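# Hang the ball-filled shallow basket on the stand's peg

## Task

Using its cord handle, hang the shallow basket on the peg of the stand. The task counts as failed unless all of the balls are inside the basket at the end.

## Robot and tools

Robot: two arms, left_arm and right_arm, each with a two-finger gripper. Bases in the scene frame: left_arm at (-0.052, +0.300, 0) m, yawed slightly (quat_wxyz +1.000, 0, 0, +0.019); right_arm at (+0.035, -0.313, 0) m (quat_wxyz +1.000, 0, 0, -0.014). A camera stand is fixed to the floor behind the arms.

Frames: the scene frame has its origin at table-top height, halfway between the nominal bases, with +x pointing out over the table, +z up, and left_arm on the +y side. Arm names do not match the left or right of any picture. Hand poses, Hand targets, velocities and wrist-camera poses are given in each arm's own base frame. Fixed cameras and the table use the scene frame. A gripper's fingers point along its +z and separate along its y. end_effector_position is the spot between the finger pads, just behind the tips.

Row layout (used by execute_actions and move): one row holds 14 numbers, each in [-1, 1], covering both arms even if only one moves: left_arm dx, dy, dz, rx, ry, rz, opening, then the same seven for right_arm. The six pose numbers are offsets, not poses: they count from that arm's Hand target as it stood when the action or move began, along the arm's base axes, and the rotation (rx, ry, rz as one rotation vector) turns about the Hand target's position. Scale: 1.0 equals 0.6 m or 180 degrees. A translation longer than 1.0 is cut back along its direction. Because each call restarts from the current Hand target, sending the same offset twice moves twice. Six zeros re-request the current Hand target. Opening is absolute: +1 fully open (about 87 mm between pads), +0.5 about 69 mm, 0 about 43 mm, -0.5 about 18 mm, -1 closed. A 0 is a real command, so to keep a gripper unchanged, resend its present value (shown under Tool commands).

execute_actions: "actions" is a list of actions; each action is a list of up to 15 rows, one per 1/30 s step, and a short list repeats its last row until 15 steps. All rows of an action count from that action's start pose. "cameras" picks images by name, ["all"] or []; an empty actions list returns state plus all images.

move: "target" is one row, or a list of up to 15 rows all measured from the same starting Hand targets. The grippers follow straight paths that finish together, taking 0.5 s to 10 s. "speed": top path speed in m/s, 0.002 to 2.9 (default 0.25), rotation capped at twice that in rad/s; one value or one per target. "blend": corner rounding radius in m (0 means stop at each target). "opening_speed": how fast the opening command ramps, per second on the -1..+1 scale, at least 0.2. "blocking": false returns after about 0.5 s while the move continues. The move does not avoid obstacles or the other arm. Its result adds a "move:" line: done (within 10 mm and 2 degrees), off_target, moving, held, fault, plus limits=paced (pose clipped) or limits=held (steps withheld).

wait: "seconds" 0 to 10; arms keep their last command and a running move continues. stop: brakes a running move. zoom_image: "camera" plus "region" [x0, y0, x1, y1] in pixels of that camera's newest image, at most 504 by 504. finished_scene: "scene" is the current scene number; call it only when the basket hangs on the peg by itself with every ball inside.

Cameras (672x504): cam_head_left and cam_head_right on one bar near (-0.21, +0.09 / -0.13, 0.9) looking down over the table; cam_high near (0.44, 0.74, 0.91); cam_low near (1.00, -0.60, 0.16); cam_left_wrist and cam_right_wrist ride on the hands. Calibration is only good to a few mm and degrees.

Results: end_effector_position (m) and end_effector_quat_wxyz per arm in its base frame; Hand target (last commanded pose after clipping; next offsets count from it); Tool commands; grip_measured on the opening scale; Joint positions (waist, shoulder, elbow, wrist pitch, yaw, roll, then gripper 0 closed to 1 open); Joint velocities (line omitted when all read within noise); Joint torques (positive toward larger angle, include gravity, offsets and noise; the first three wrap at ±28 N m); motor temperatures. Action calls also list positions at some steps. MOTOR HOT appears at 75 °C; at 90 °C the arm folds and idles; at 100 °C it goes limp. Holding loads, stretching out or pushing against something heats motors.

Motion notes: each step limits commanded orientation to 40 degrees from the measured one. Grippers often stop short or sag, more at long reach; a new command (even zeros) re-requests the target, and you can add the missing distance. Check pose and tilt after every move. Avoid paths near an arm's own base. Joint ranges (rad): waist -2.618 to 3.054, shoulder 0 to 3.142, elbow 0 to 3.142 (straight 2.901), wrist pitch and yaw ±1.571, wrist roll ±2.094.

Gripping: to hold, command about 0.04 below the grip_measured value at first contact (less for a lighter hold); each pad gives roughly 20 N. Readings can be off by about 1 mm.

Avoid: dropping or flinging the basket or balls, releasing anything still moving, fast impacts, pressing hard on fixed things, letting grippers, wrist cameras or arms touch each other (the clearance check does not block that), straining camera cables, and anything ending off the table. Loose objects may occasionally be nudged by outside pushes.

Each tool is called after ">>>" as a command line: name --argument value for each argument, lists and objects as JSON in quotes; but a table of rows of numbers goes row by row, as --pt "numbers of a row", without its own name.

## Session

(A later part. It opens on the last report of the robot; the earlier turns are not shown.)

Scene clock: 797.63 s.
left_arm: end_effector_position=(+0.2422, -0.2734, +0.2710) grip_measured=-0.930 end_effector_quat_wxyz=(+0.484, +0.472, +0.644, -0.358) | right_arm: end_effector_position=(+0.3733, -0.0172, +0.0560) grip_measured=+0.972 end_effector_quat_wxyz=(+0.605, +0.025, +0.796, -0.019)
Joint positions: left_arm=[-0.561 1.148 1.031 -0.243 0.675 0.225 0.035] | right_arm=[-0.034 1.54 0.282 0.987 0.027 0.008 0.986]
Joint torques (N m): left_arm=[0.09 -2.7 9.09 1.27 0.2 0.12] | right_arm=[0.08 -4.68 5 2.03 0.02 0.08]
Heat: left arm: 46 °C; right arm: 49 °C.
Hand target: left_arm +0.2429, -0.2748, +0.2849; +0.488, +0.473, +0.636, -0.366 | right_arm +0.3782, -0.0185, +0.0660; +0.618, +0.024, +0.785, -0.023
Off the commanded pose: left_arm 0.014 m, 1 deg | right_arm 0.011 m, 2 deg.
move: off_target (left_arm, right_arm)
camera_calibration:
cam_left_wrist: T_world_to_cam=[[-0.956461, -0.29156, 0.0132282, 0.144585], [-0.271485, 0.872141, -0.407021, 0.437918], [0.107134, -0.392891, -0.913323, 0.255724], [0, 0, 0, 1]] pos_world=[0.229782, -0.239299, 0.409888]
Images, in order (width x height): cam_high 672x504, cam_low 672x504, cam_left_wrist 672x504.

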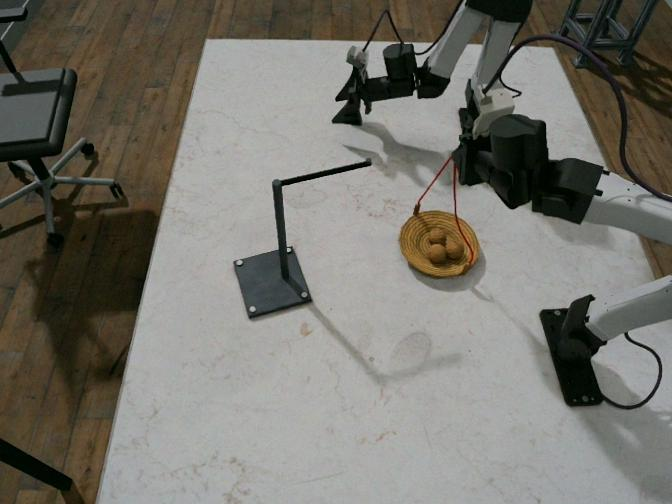

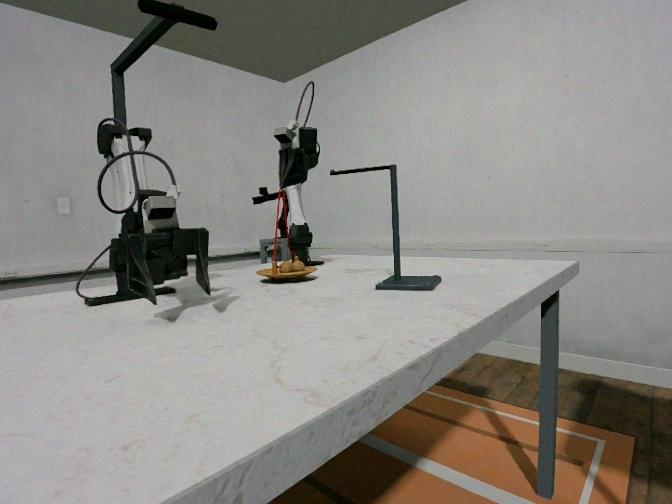

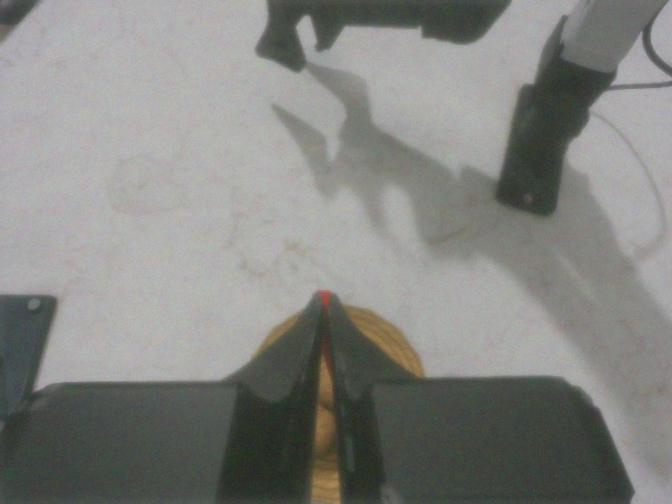

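>>> move --pt "-0.12 -0.01 -0.1 0.06 -0.0017 -0.1 -1 0 0 0 0 0 0 1" --pt "-0.227 -0.045 -0.40 0.1248 -0.0035 -0.2011 -1 0 0 0 0 0 0 1" --pt "-0.227 -0.045 -0.45 0.1248 -0.0035 -0.2011 -1 0 0 0 0 0 0 1" --pt "-0.227 -0.045 -0.45 0.1248 -0.0035 -0.2011 -0.3 0 0 0 0 0 0 1" --pt "-0.235 -0.035 -0.36 0.1248 -0.0035 -0.2011 -0.3 0 0 0 0 0 0 1" --speed '[0.12,0.12,0.06,0.06,0.08]' --blend '[0.04,0.01,0,0,0]' --opening_speed 1 --cameras '["cam_left_wrist","cam_high"]'

>>> zoom_image --camera "cam_high" --region '[390, 180, 530, 290]'

Scene clock: 838.93 s.
left_arm: end_effector_position=(+0.0967, -0.2876, +0.0539) grip_measured=-0.300 end_effector_quat_wxyz=(+0.232, +0.724, +0.533, -0.372) | right_arm: end_effector_position=(+0.3733, -0.0172, +0.0560) grip_measured=+0.972 end_effector_quat_wxyz=(+0.605, +0.025, +0.796, -0.019)
Joint positions: left_arm=[-0.915 1.37 0.653 -0.274 0.744 0.725 0.35] | right_arm=[-0.034 1.54 0.282 0.987 0.027 0.008 0.986]
Joint torques (N m): left_arm=[-1.58 -6.02 7.61 0.84 0.07 0.34] | right_arm=[0.1 -4.66 5 2.03 0.02 0.07]
Motor temperatures (°C): left_arm=[30 38 48 36 29 28 33] | right_arm=[27 37 35 49 26 31 28]
Heat: left arm: 48 °C; right arm: 49 °C.
Hand target: left_arm +0.1019, -0.2958, +0.0688; +0.254, +0.733, +0.514, -0.367 | right_arm +0.3782, -0.0185, +0.0660; +0.618, +0.024, +0.785, -0.023
Off the commanded pose: left_arm 0.018 m, 3 deg | right_arm 0.011 m, 2 deg.
move: off_target (left_arm, right_arm); target 4's new opening was sent with left_arm's hand 0.007 m and 3 deg from that target
camera_calibration:
cam_left_wrist: T_world_to_cam=[[-0.942015, 0.328163, 0.0701239, 0.177932], [0.326542, 0.944579, -0.0337648, 0.265437], [-0.0773179, -0.00890848, -0.996967, 0.200199], [0, 0, 0, 1]] pos_world=[0.0964176, -0.307333, 0.196077]
Images, in order (width x height): cam_high 672x504, cam_left_wrist 672x504.

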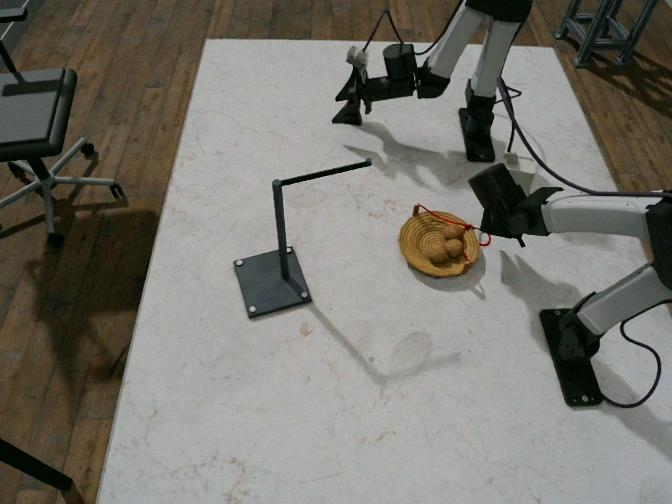

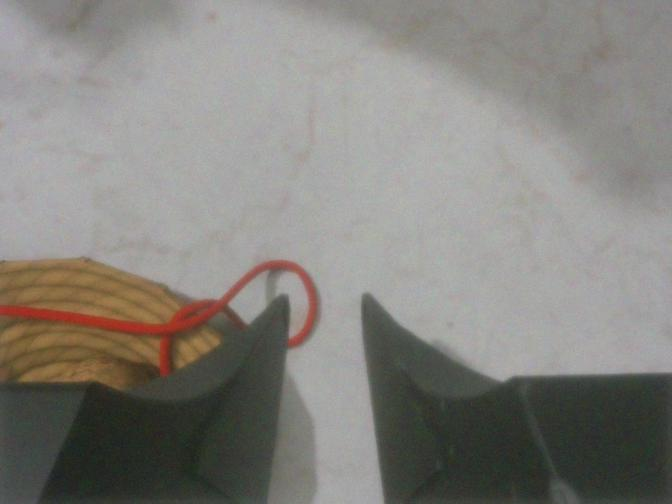

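Scaled by 3.600 from the camera's 672x504 image, which has a finer 960x720 frame.

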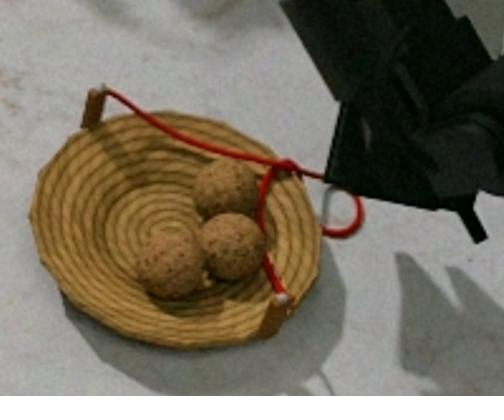

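>>> move --target '[0.001,0.023,-0.085,0,0,0,-0.3,0,0,0,0,0,0,1]' --speed 0.08 --cameras '["cam_left_wrist"]'

Scene clock: 853.57 s.
left_arm: end_effector_position=(+0.0976, -0.2767, +0.0183) grip_measured=-0.300 end_effector_quat_wxyz=(+0.235, +0.728, +0.531, -0.365) | right_arm: end_effector_position=(+0.3733, -0.0172, +0.0560) grip_measured=+0.972 end_effector_quat_wxyz=(+0.605, +0.025, +0.796, -0.019)
Joint positions: left_arm=[-0.892 1.429 0.542 -0.125 0.744 0.765 0.35] | right_arm=[-0.034 1.54 0.282 0.987 0.027 0.008 0.986]
Joint torques (N m): left_arm=[0.05 -3.11 3.7 1.47 0.3 0.4] | right_arm=[0.1 -4.67 4.98 2.02 0.01 0.07]
Heat: left arm: 47 °C; right arm: 49 °C.
Hand target: left_arm +0.1025, -0.2820, +0.0179; +0.254, +0.733, +0.514, -0.367 | right_arm +0.3782, -0.0185, +0.0660; +0.618, +0.024, +0.785, -0.023
Off the commanded pose: left_arm 0.007 m, 3 deg | right_arm 0.011 m, 2 deg.
move: off_target (left_arm, right_arm)
camera_calibration:
cam_left_wrist: T_world_to_cam=[[-0.94257, 0.3292, 0.056472, 0.178302], [0.328367, 0.944252, -0.0237146, 0.253065], [-0.0611307, -0.00380916, -0.998123, 0.164746], [0, 0, 0, 1]] pos_world=[0.0950351, -0.297027, 0.160369]
Images, in order (width x height): cam_left_wrist 672x504.

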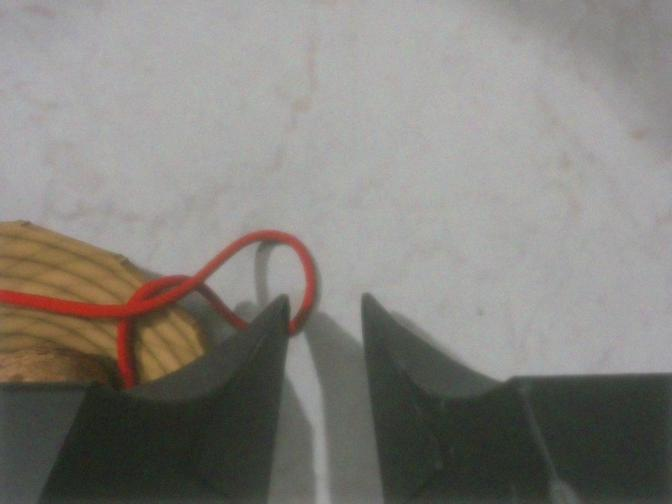

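>>> move --pt "0.007 -0.003 -0.006 0 0 0 -0.3 0 0 0 0 0 0 1" --pt "0.007 -0.003 -0.028 0 0 0 -0.3 0 0 0 0 0 0 1" --pt "0.007 -0.003 -0.028 0 0 0 -1 0 0 0 0 0 0 1" --speed 0.05 --opening_speed 0.5 --cameras '["cam_left_wrist"]'

>>> zoom_image --camera "cam_left_wrist" --region '[220, 200, 440, 400]'

Scene clock: 868.13 s.
left_arm: end_effector_position=(+0.1051, -0.2883, +0.0101) grip_measured=-0.933 end_effector_quat_wxyz=(+0.255, +0.729, +0.513, -0.375) | right_arm: end_effector_position=(+0.3733, -0.0172, +0.0560) grip_measured=+0.972 end_effector_quat_wxyz=(+0.605, +0.025, +0.796, -0.019)
Joint positions: left_arm=[-0.882 1.503 0.53 0.002 0.777 0.781 0.034] | right_arm=[-0.034 1.54 0.282 0.987 0.027 0.008 0.986]
Joint torques (N m): left_arm=[-0.02 -3.19 2.88 1.14 0.03 0.36] | right_arm=[0.1 -4.66 4.98 2.02 0.02 0.07]
Heat: left arm: 45 °C; right arm: 49 °C.
Hand target: left_arm +0.1068, -0.2838, +0.0011; +0.254, +0.733, +0.514, -0.367 | right_arm +0.3782, -0.0185, +0.0660; +0.618, +0.024, +0.785, -0.023
Off the commanded pose: left_arm 0.010 m, 1 deg | right_arm 0.011 m, 2 deg.
move: off_target (right_arm)
camera_calibration:
cam_left_wrist: T_world_to_cam=[[-0.937603, 0.346922, 0.023358, 0.194586], [0.344723, 0.936238, -0.0680013, 0.257833], [-0.0454599, -0.0557062, -0.997412, 0.140367], [0, 0, 0, 1]] pos_world=[0.0999441, -0.30108, 0.152992]
Images, in order (width x height): cam_left_wrist 672x504.

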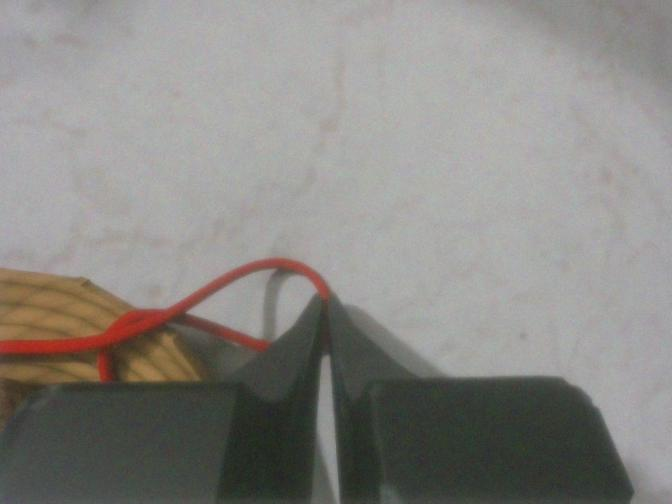

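Scaled by 2.291 from the camera's 672x504 image, which has a finer 960x720 frame.

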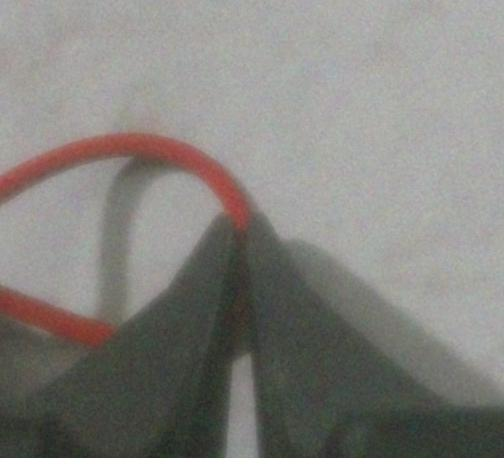

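>>> move --pt "0.02 0.0 0.1 0 0 0 -1 0 0 0 0 0 0 1" --pt "0.08 0.0 0.26 -0.06 0.0017 0.1 -1 0 0 0 0 0 0 1" --pt "0.11 0.01 0.36 -0.09 0.0026 0.15 -1 0 0 0 0 0 0 1" --speed 0.06 --blend 0.02 --cameras '["cam_left_wrist","cam_high","cam_low"]'

>>> zoom_image --camera "cam_high" --region '[380, 130, 520, 290]'

>>> zoom_image --camera "cam_low" --region '[210, 150, 380, 295]'

Scene clock: 896.90 s.
left_arm: end_effector_position=(+0.1646, -0.2753, +0.1944) grip_measured=-0.933 end_effector_quat_wxyz=(+0.401, +0.553, +0.628, -0.373) | right_arm: end_effector_position=(+0.3733, -0.0172, +0.0560) grip_measured=+0.972 end_effector_quat_wxyz=(+0.605, +0.025, +0.796, -0.019)
Joint positions: left_arm=[-0.716 1.035 0.797 -0.304 0.678 0.334 0.033] | right_arm=[-0.034 1.54 0.282 0.987 0.027 0.008 0.986]
Joint torques (N m): left_arm=[0.08 -3.9 8.79 1.49 -0.07 0.11] | right_arm=[0.1 -4.66 4.98 2.03 0.02 0.07]
Heat: left arm: 44 °C; right arm: 49 °C.
Hand target: left_arm +0.1727, -0.2779, +0.2172; +0.430, +0.549, +0.615, -0.369 | right_arm +0.3782, -0.0185, +0.0660; +0.618, +0.024, +0.785, -0.023
Off the commanded pose: left_arm 0.024 m, 4 deg | right_arm 0.011 m, 2 deg.
move: off_target (left_arm, right_arm)
camera_calibration:
cam_left_wrist: T_world_to_cam=[[-0.994006, -0.104063, 0.033524, 0.124722], [-0.109293, 0.953666, -0.280313, 0.358476], [-0.00280061, -0.282296, -0.959323, 0.250758], [0, 0, 0, 1]] pos_world=[0.163855, -0.2581, 0.336862]
Images, in order (width x height): cam_high 672x504, cam_low 672x504, cam_left_wrist 672x504.

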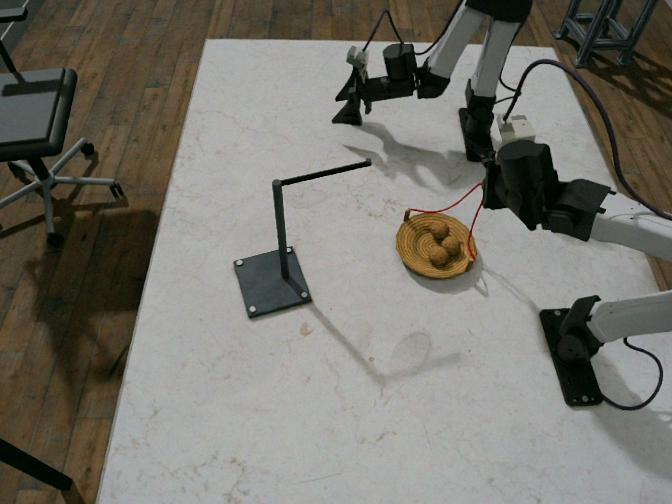

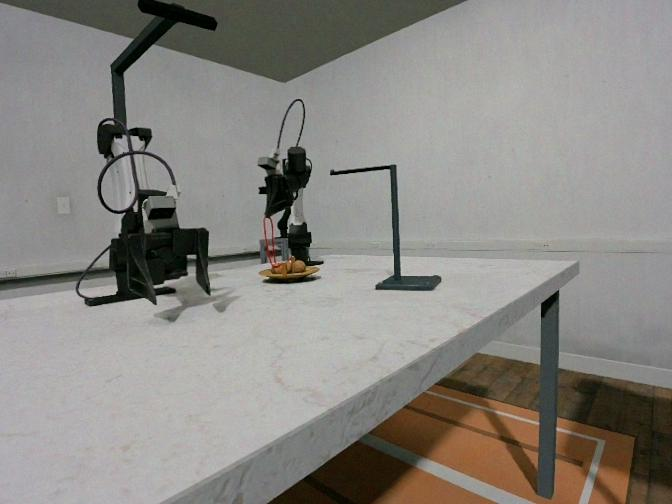

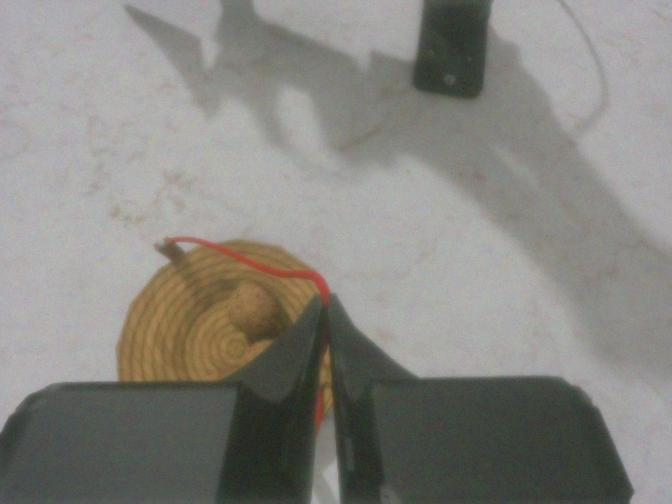

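Scaled by 3.150 from the camera's 672x504 image, which has a finer 960x720 frame.

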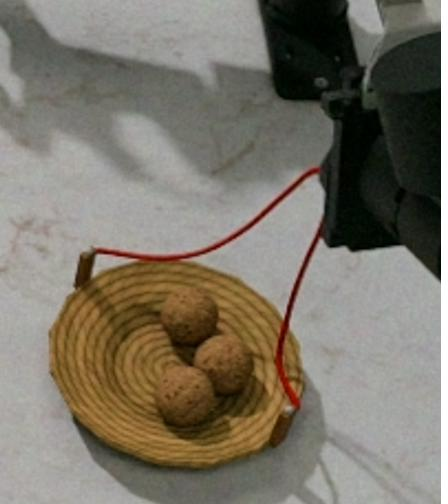

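Scaled by 2.965 from the camera's 672x504 image, which has a finer 960x720 frame.

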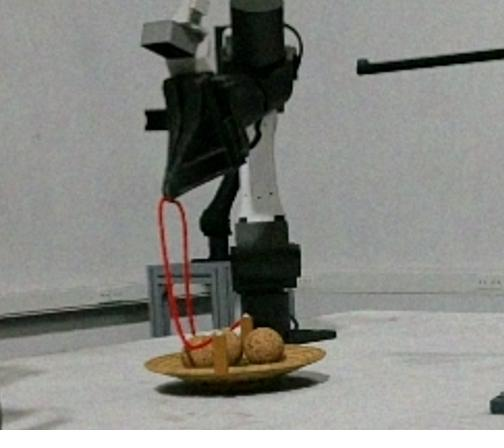

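>>> move --pt "0.124 0.018 0.09 -0.035 0.001 0.051 -1 0 0 0 0 0 0 1" --speed 0.06 --cameras '["cam_left_wrist","cam_high","cam_low"]'

>>> zoom_image --camera "cam_high" --region '[380, 130, 520, 290]'

>>> zoom_image --camera "cam_low" --region '[210, 150, 380, 295]'

Scene clock: 907.73 s.
left_arm: end_effector_position=(+0.2367, -0.2590, +0.2445) grip_measured=-0.933 end_effector_quat_wxyz=(+0.452, +0.469, +0.667, -0.362) | right_arm: end_effector_position=(+0.3733, -0.0172, +0.0560) grip_measured=+0.972 end_effector_quat_wxyz=(+0.605, +0.025, +0.796, -0.019)
Joint positions: left_arm=[-0.518 1.135 0.978 -0.295 0.717 0.245 0.033] | right_arm=[-0.034 1.54 0.282 0.987 0.027 0.008 0.986]
Joint torques (N m): left_arm=[-0.08 -2.5 8.85 2.01 0.23 0.11] | right_arm=[0.1 -4.67 5 2.02 0.02 0.07]
Heat: left arm: 46 °C; right arm: 49 °C.
Hand target: left_arm +0.2471, -0.2670, +0.2711; +0.487, +0.473, +0.636, -0.367 | right_arm +0.3782, -0.0185, +0.0660; +0.618, +0.024, +0.785, -0.023
Off the commanded pose: left_arm 0.030 m, 5 deg | right_arm 0.011 m, 2 deg.
move: off_target (left_arm, right_arm)
camera_calibration:
cam_left_wrist: T_world_to_cam=[[-0.953946, -0.292134, 0.0681451, 0.129702], [-0.296922, 0.887206, -0.353132, 0.409875], [0.0427032, -0.357103, -0.933089, 0.267111], [0, 0, 0, 1]] pos_world=[0.234023, -0.230367, 0.385139]
Images, in order (width x height): cam_high 672x504, cam_low 672x504, cam_left_wrist 672x504.

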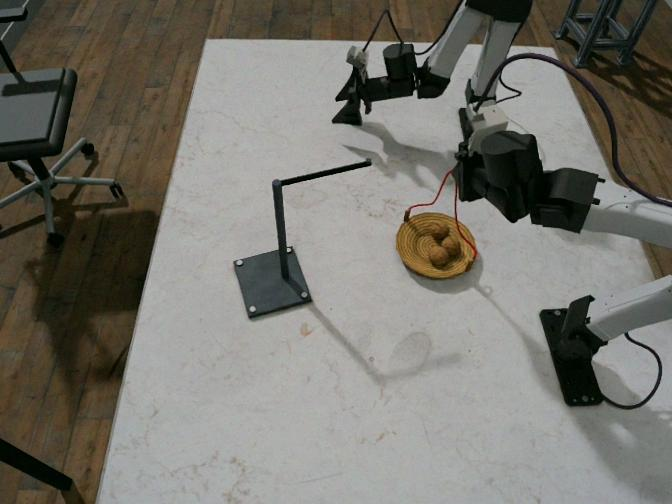

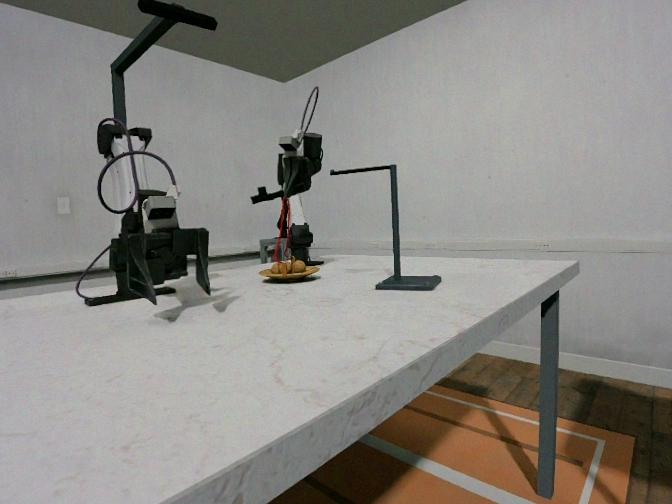

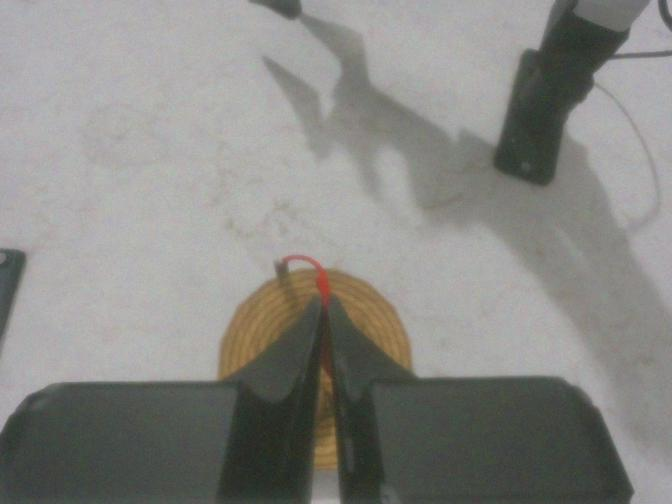

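Scaled by 3.150 from the camera's 672x504 image, which has a finer 960x720 frame.

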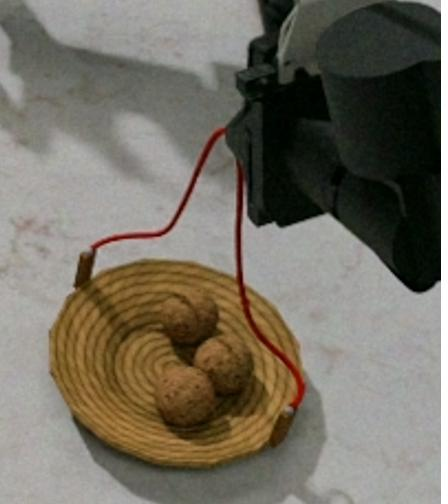

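Scaled by 2.965 from the camera's 672x504 image, which has a finer 960x720 frame.

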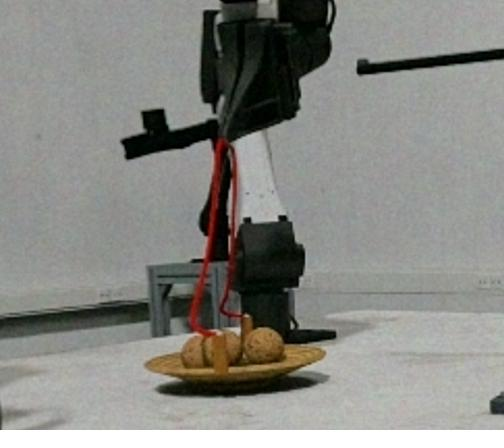

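>>> move --pt "0.003 0.0 0.04 0 0 0 -1 0 0 0 0 0 0 1" --speed 0.03 --cameras '["cam_left_wrist","cam_high","cam_low"]'

>>> zoom_image --camera "cam_high" --region '[380, 130, 520, 290]'

>>> zoom_image --camera "cam_low" --region '[210, 150, 380, 295]'

>>> zoom_image --camera "cam_left_wrist" --region '[230, 240, 430, 400]'

Scene clock: 916.00 s.
left_arm: end_effector_position=(+0.2482, -0.2661, +0.2835) grip_measured=-1.000 end_effector_quat_wxyz=(+0.485, +0.472, +0.643, -0.361) | right_arm: end_effector_position=(+0.3733, -0.0172, +0.0560) grip_measured=+0.972 end_effector_quat_wxyz=(+0.605, +0.025, +0.796, -0.019)
Joint positions: left_arm=[-0.518 1.161 1.089 -0.295 0.72 0.242 0] | right_arm=[-0.034 1.54 0.282 0.987 0.027 0.008 0.986]
Joint torques (N m): left_arm=[0.09 -2.62 8.66 1.25 0.19 0.12] | right_arm=[0.09 -4.68 4.98 2.03 0.03 0.08]
Heat: left arm: 47 °C; right arm: 49 °C.
Hand target: left_arm +0.2490, -0.2670, +0.2951; +0.487, +0.473, +0.636, -0.367 | right_arm +0.3782, -0.0185, +0.0660; +0.618, +0.024, +0.785, -0.023
Off the commanded pose: left_arm 0.012 m, 1 deg | right_arm 0.011 m, 2 deg.
move: off_target (left_arm, right_arm)
camera_calibration:
cam_left_wrist: T_world_to_cam=[[-0.957363, -0.288531, 0.0143366, 0.153001], [-0.268691, 0.871109, -0.411065, 0.438546], [0.106116, -0.397391, -0.911493, 0.267928], [0, 0, 0, 1]] pos_world=[0.235879, -0.231404, 0.422293]
Images, in order (width x height): cam_high 672x504, cam_low 672x504, cam_left_wrist 672x504.

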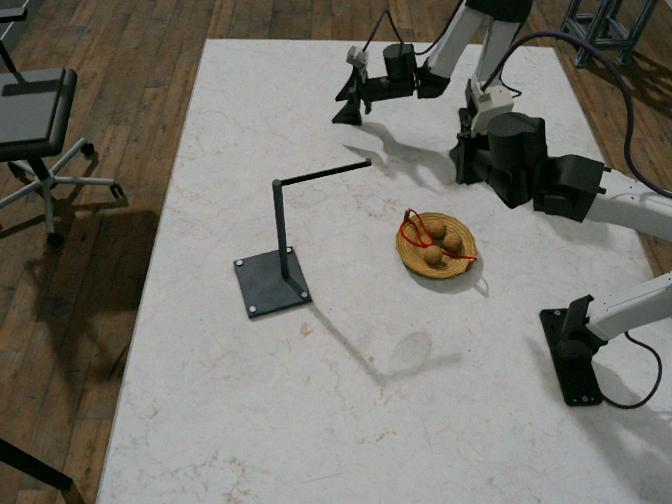

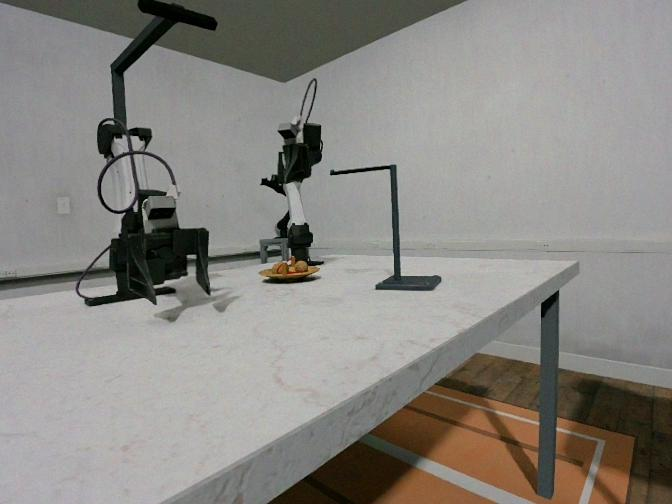

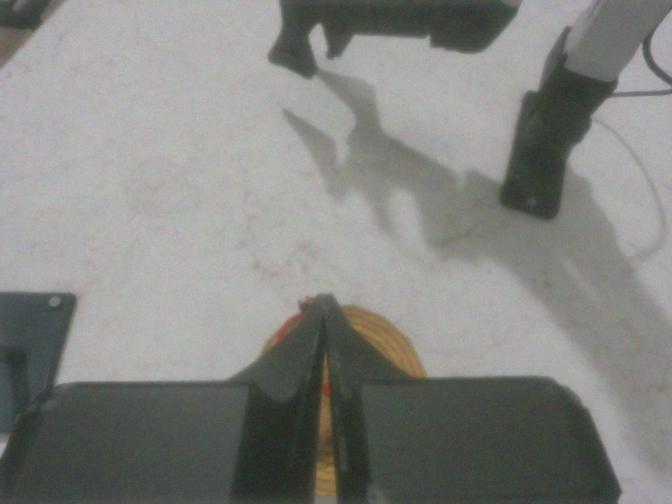

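Scaled by 3.150 from the camera's 672x504 image, which has a finer 960x720 frame.

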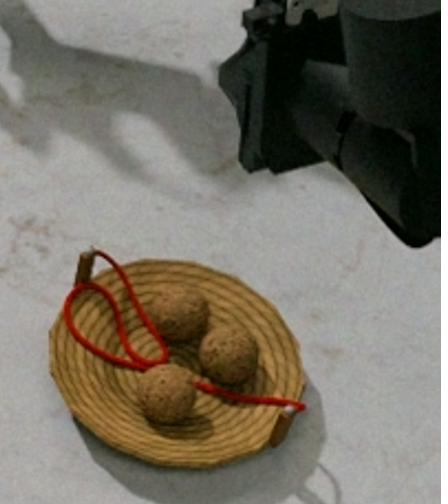

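Scaled by 2.965 from the camera's 672x504 image, which has a finer 960x720 frame.

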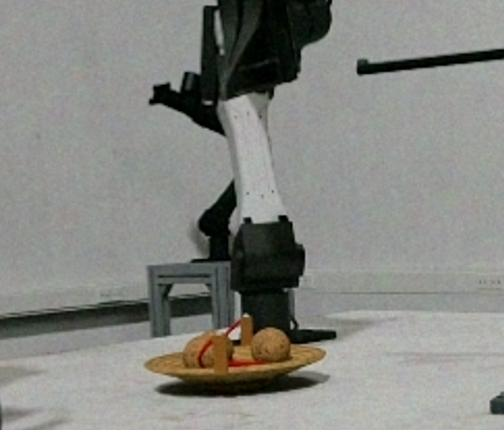

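Scaled by 2.520 from the camera's 672x504 image, which has a finer 960x720 frame.

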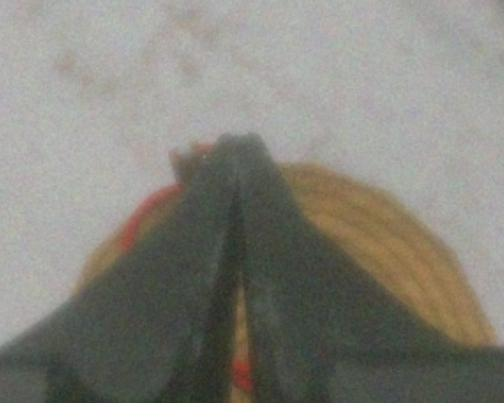

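>>> move --target '[-0.06,0.17,-0.03,0.10,0.03,0,-0.2,0,0,0,0,0,0,1]' --speed 0.25 --cameras '["cam_left_wrist"]'

Scene clock: 948.80 s.
left_arm: end_effector_position=(+0.2118, -0.1635, +0.2657) grip_measured=-0.200 end_effector_quat_wxyz=(+0.366, +0.516, +0.721, -0.281) | right_arm: end_effector_position=(+0.3733, -0.0172, +0.0560) grip_measured=+0.972 end_effector_quat_wxyz=(+0.605, +0.025, +0.796, -0.019)
Joint positions: left_arm=[-0.265 1.145 1.337 -1.114 0.767 0.709 0.4] | right_arm=[-0.034 1.54 0.282 0.987 0.027 0.008 0.986]
Joint torques (N m): left_arm=[0.1 -1.83 7.94 0.86 0.4 0.38] | right_arm=[0.1 -4.68 4.98 2.03 0.02 0.07]
Heat: left arm: 52 °C; right arm: 49 °C.
Hand target: left_arm +0.2129, -0.1650, +0.2771; +0.377, +0.525, +0.708, -0.285 | right_arm +0.3782, -0.0185, +0.0660; +0.618, +0.024, +0.785, -0.023
Off the commanded pose: left_arm 0.011 m, 2 deg | right_arm 0.011 m, 2 deg.
move: off_target (left_arm, right_arm)
camera_calibration:
cam_left_wrist: T_world_to_cam=[[-0.951804, -0.304432, 0.0372854, 0.13823], [-0.30657, 0.947947, -0.0860839, 0.26621], [-0.00913792, -0.0933656, -0.99559, 0.392776], [0, 0, 0, 1]] pos_world=[0.216769, -0.1736, 0.408806]
Images, in order (width x height): cam_left_wrist 672x504.

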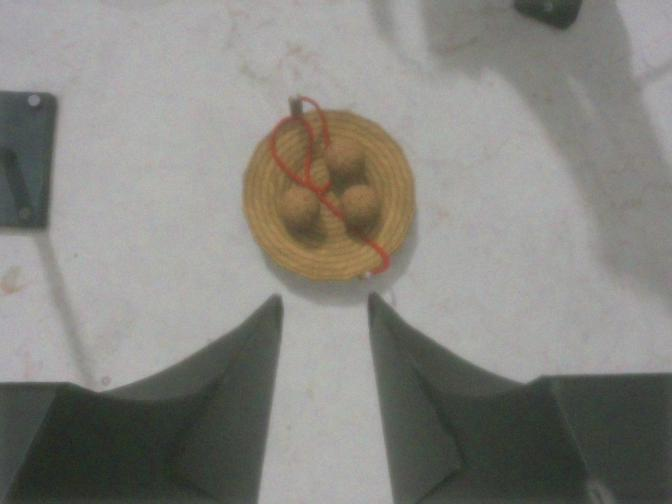

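>>> zoom_image --camera "cam_left_wrist" --region '[230, 80, 430, 290]'

Scaled by 2.400 from the camera's 672x504 image, which has a finer 960x720 frame.

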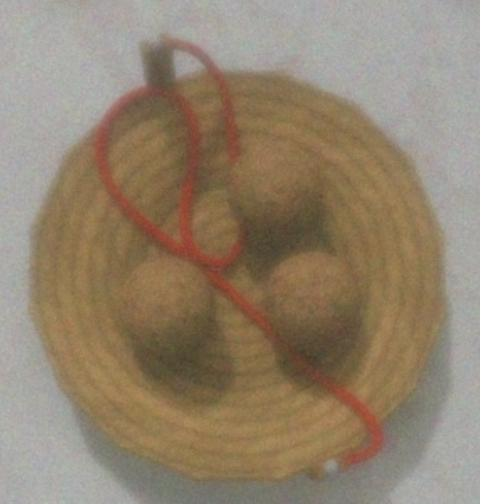

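>>> move --pt "0.07 -0.08 -0.1 0.1 0.03 0 -0.3 0 0 0 0 0 0 1" --pt "0.152 -0.205 -0.32 0.2474 0.0724 0.001 -0.3 0 0 0 0 0 0 1" --speed 0.2 --blend 0.03 --cameras '["cam_left_wrist","cam_high"]'

Scene clock: 998.87 s.
left_arm: end_effector_position=(+0.3007, -0.2838, +0.0811) grip_measured=-0.300 end_effector_quat_wxyz=(+0.065, +0.594, +0.800, -0.054) | right_arm: end_effector_position=(+0.3733, -0.0172, +0.0560) grip_measured=+0.972 end_effector_quat_wxyz=(+0.605, +0.025, +0.796, -0.019)
Joint positions: left_arm=[-0.766 2.137 1.889 -1.18 0.091 0.505 0.35] | right_arm=[-0.034 1.54 0.282 0.987 0.027 0.008 0.986]
Joint torques (N m): left_arm=[-1.2 -8.64 7.65 0.34 -0.17 0.1] | right_arm=[0.1 -4.68 5 2.03 0.02 0.08]
Heat: left arm: 50 °C; right arm: 49 °C.
Hand target: left_arm +0.3041, -0.2881, +0.0851; +0.070, +0.593, +0.801, -0.052 | right_arm +0.3782, -0.0185, +0.0660; +0.618, +0.024, +0.785, -0.023
Off the commanded pose: left_arm 0.007 m, 1 deg | right_arm 0.011 m, 2 deg.
move: off_target (right_arm)
camera_calibration:
cam_left_wrist: T_world_to_cam=[[-0.95612, -0.292305, 0.019809, 0.199174], [-0.210458, 0.732291, 0.647655, 0.242088], [-0.203819, 0.615067, -0.761676, 0.439131], [0, 0, 0, 1]] pos_world=[0.330887, -0.389154, 0.173741]
Images, in order (width x height): cam_high 672x504, cam_left_wrist 672x504.

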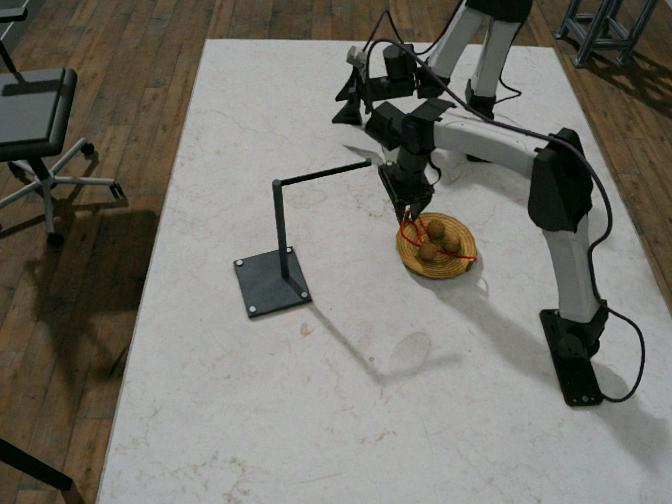

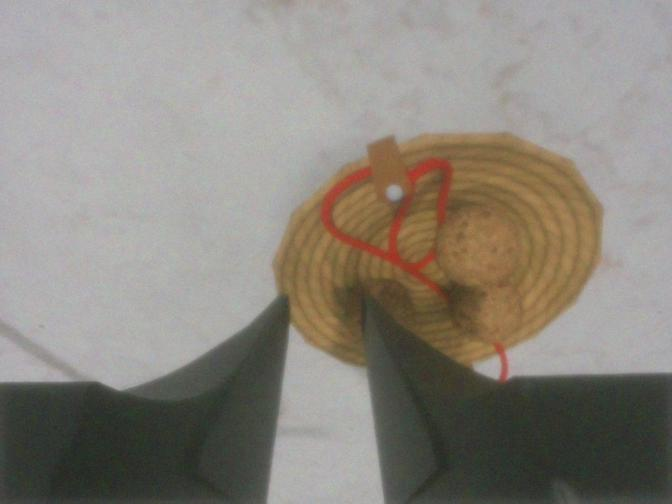

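>>> move --target '[0,0.004,-0.0867,0,0,0,-0.3,0,0,0,0,0,0,1]' --speed 0.1 --cameras '["cam_left_wrist","cam_high"]'

>>> zoom_image --camera "cam_high" --region '[340, 80, 500, 290]'

Scene clock: 1010.83 s.
left_arm: end_effector_position=(+0.2993, -0.2824, +0.0397) grip_measured=-0.300 end_effector_quat_wxyz=(+0.062, +0.594, +0.800, -0.054) | right_arm: end_effector_position=(+0.3733, -0.0172, +0.0560) grip_measured=+0.972 end_effector_quat_wxyz=(+0.605, +0.025, +0.796, -0.019)
Joint positions: left_arm=[-0.766 2.15 1.745 -1.028 0.091 0.505 0.35] | right_arm=[-0.034 1.54 0.282 0.987 0.027 0.008 0.986]
Joint torques (N m): left_arm=[-0.73 -8.68 4.34 0.78 -0.16 0.13] | right_arm=[0.09 -4.67 5 2.02 0.02 0.08]
Heat: left arm: 49 °C; right arm: 49 °C.
Hand target: left_arm +0.3041, -0.2856, +0.0331; +0.070, +0.593, +0.801, -0.052 | right_arm +0.3782, -0.0185, +0.0660; +0.618, +0.024, +0.785, -0.023
Off the commanded pose: left_arm 0.009 m, 1 deg | right_arm 0.011 m, 2 deg.
move: off_target (right_arm)
camera_calibration:
cam_left_wrist: T_world_to_cam=[[-0.956042, -0.292359, 0.0225988, 0.198923], [-0.207756, 0.729735, 0.651402, 0.265898], [-0.206934, 0.618073, -0.758396, 0.408157], [0, 0, 0, 1]] pos_world=[0.329882, -0.388149, 0.131843]
Images, in order (width x height): cam_high 672x504, cam_left_wrist 672x504.

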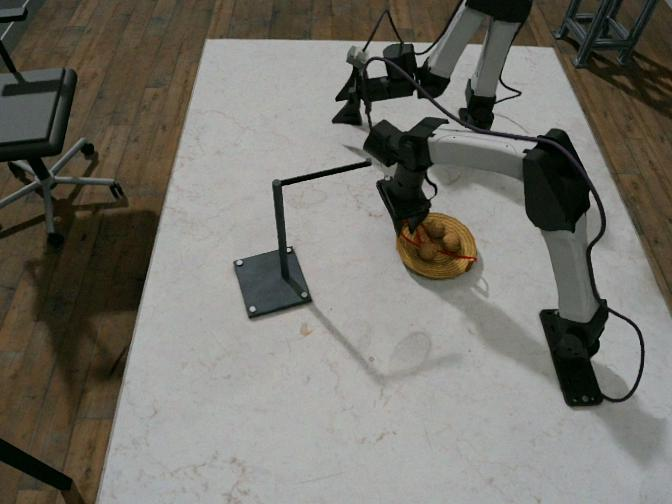

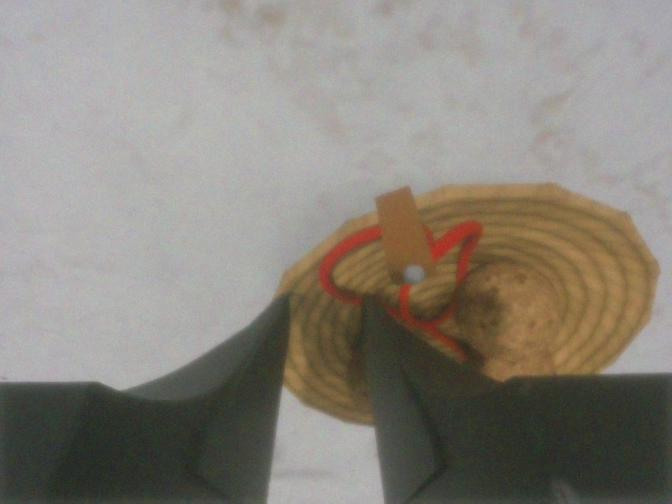

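Scaled by 2.400 from the camera's 672x504 image, which has a finer 960x720 frame.

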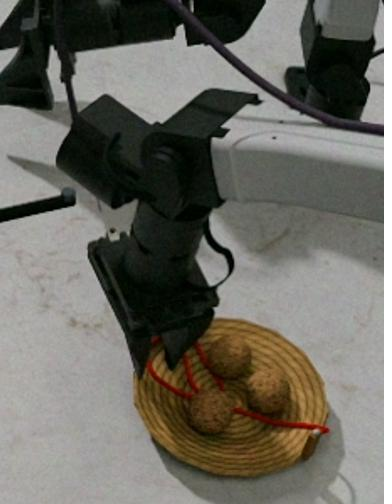

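>>> move --target '[-0.003, 0.003, -0.013, 0, 0, 0, -0.3, 0, 0, 0, 0, 0, 0, 1]' --speed 0.04 --cameras '["cam_left_wrist", "cam_head_left"]'

Scene clock: 1046.07 s.
left_arm: end_effector_position=(+0.2981, -0.2809, +0.0316) grip_measured=-0.300 end_effector_quat_wxyz=(+0.061, +0.594, +0.800, -0.053) | right_arm: end_effector_position=(+0.3733, -0.0172, +0.0560) grip_measured=+0.972 end_effector_quat_wxyz=(+0.605, +0.025, +0.796, -0.019)
Joint positions: left_arm=[-0.766 2.15 1.712 -0.998 0.089 0.505 0.35] | right_arm=[-0.034 1.54 0.282 0.987 0.027 0.008 0.986]
Joint torques (N m): left_arm=[-0.77 -8.92 3.93 0.79 -0.15 0.12] | right_arm=[0.09 -4.67 4.98 2.03 0.02 0.07]
Motor temperatures (°C): left_arm=[30 45 46 34 29 28 32] | right_arm=[27 37 35 49 26 31 28]
Heat: left arm: 46 °C; right arm: 49 °C.
Hand target: left_arm +0.3023, -0.2839, +0.0253; +0.070, +0.593, +0.801, -0.052 | right_arm +0.3782, -0.0185, +0.0660; +0.618, +0.024, +0.785, -0.023
Off the commanded pose: left_arm 0.008 m, 1 deg | right_arm 0.011 m, 2 deg.
move: off_target (right_arm)
camera_calibration:
cam_left_wrist: T_world_to_cam=[[-0.955975, -0.292613, 0.0221312, 0.19831], [-0.207779, 0.728216, 0.653092, 0.269243], [-0.20722, 0.619741, -0.756955, 0.401309], [0, 0, 0, 1]] pos_world=[0.328682, -0.386746, 0.123543]
Images, in order (width x height): cam_head_left 672x504, cam_left_wrist 672x504.

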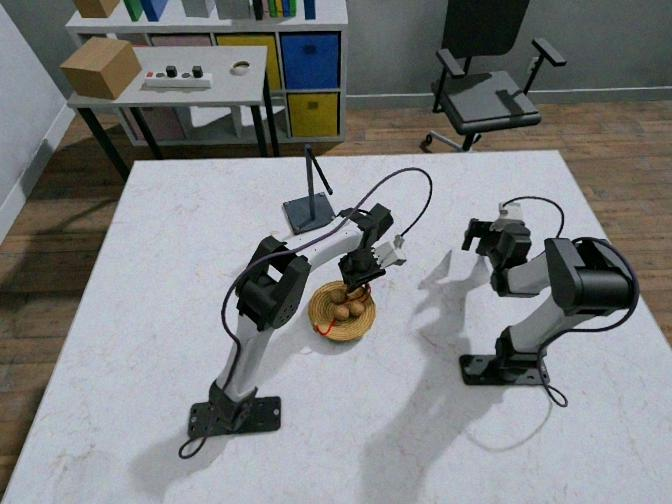

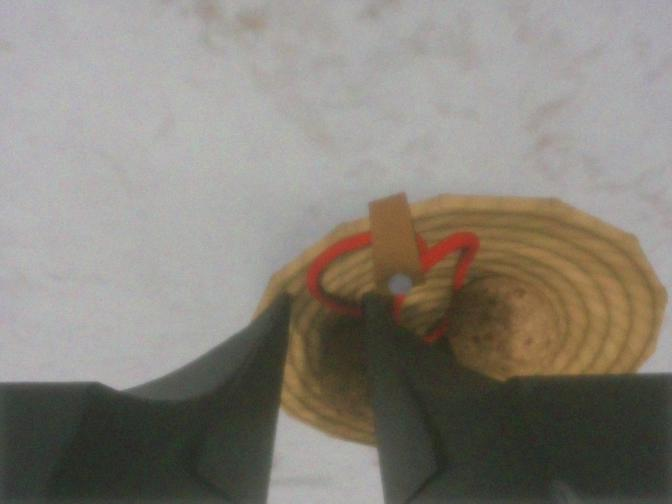

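>>> zoom_image --camera "cam_left_wrist" --region '[240, 200, 440, 350]'

>>> move --target '[0, 0, -0.013, 0, 0, 0, -0.3, 0, 0, 0, 0, 0, 0, 1]' --speed 0.03 --cameras '["cam_left_wrist"]'

>>> zoom_image --camera "cam_left_wrist" --region '[240, 200, 440, 350]'

Scaled by 2.520 from the camera's 672x504 image, which has a finer 960x720 frame.

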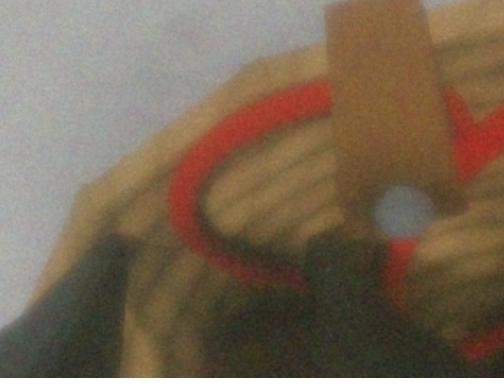

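Scene clock: 1054.27 s.
left_arm: end_effector_position=(+0.2983, -0.2811, +0.0265) grip_measured=-0.300 end_effector_quat_wxyz=(+0.064, +0.594, +0.800, -0.053) | right_arm: end_effector_position=(+0.3733, -0.0172, +0.0560) grip_measured=+0.972 end_effector_quat_wxyz=(+0.605, +0.025, +0.796, -0.019)
Joint positions: left_arm=[-0.766 2.15 1.692 -0.972 0.089 0.505 0.35] | right_arm=[-0.034 1.54 0.282 0.987 0.027 0.008 0.986]
Joint torques (N m): left_arm=[-0.7 -8.39 3.89 0.81 -0.15 0.13] | right_arm=[0.09 -4.67 4.98 2.02 0.02 0.08]
Heat: left arm: 46 °C; right arm: 49 °C.
Hand target: left_arm +0.3023, -0.2839, +0.0175; +0.070, +0.593, +0.801, -0.052 | right_arm +0.3782, -0.0185, +0.0660; +0.618, +0.024, +0.785, -0.023
Off the commanded pose: left_arm 0.010 m, 1 deg | right_arm 0.011 m, 2 deg.
move: off_target (right_arm)
camera_calibration:
cam_left_wrist: T_world_to_cam=[[-0.956063, -0.292515, 0.0194337, 0.198737], [-0.210337, 0.730624, 0.649575, 0.274349], [-0.204209, 0.616947, -0.76005, 0.396045], [0, 0, 0, 1]] pos_world=[0.328587, -0.386651, 0.118942]
Images, in order (width x height): cam_left_wrist 672x504.

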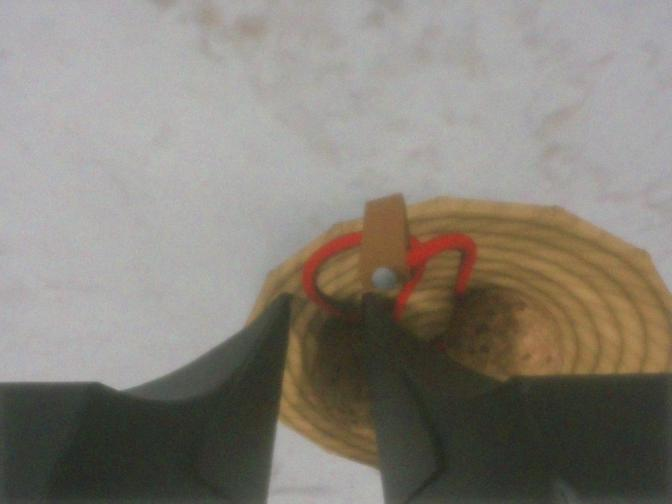

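Scaled by 2.520 from the camera's 672x504 image, which has a finer 960x720 frame.

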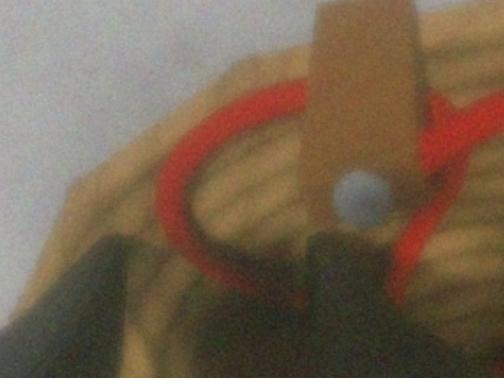

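>>> move --target '[0, 0, 0, 0, 0, 0, -1, 0, 0, 0, 0, 0, 0, 1]' --opening_speed 0.5 --cameras '["cam_left_wrist"]'

>>> zoom_image --camera "cam_left_wrist" --region '[240, 200, 440, 350]'

Scene clock: 1062.43 s.
left_arm: end_effector_position=(+0.2992, -0.2819, +0.0265) grip_measured=-0.913 end_effector_quat_wxyz=(+0.066, +0.594, +0.800, -0.054) | right_arm: end_effector_position=(+0.3733, -0.0172, +0.0560) grip_measured=+0.972 end_effector_quat_wxyz=(+0.605, +0.025, +0.796, -0.019)
Joint positions: left_arm=[-0.766 2.15 1.692 -0.967 0.089 0.505 0.044] | right_arm=[-0.034 1.54 0.282 0.987 0.027 0.008 0.986]
Joint torques (N m): left_arm=[-0.72 -8.36 3.9 0.78 -0.14 0.13] | right_arm=[0.12 -4.67 4.98 2.03 0.02 0.08]
Heat: left arm: 47 °C; right arm: 49 °C.
Hand target: left_arm +0.3023, -0.2839, +0.0175; +0.070, +0.593, +0.801, -0.052 | right_arm +0.3782, -0.0185, +0.0660; +0.618, +0.024, +0.785, -0.023
Off the commanded pose: left_arm 0.010 m, 1 deg | right_arm 0.011 m, 2 deg.
move: off_target (right_arm)
camera_calibration:
cam_left_wrist: T_world_to_cam=[[-0.956111, -0.292498, 0.0172034, 0.199351], [-0.212529, 0.732734, 0.646476, 0.276408], [-0.201699, 0.614447, -0.76274, 0.395365], [0, 0, 0, 1]] pos_world=[0.329091, -0.387155, 0.11944]
Images, in order (width x height): cam_left_wrist 672x504.

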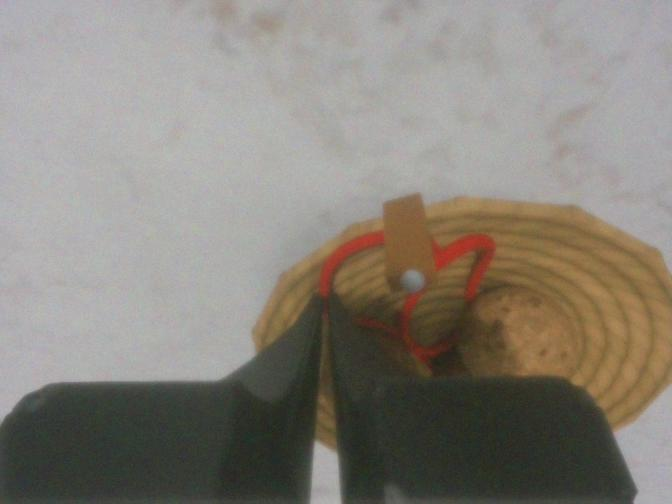

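Scaled by 2.520 from the camera's 672x504 image, which has a finer 960x720 frame.

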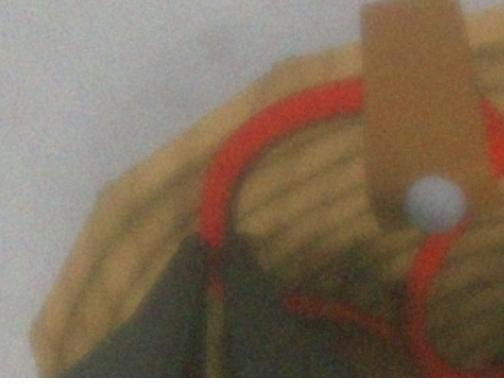

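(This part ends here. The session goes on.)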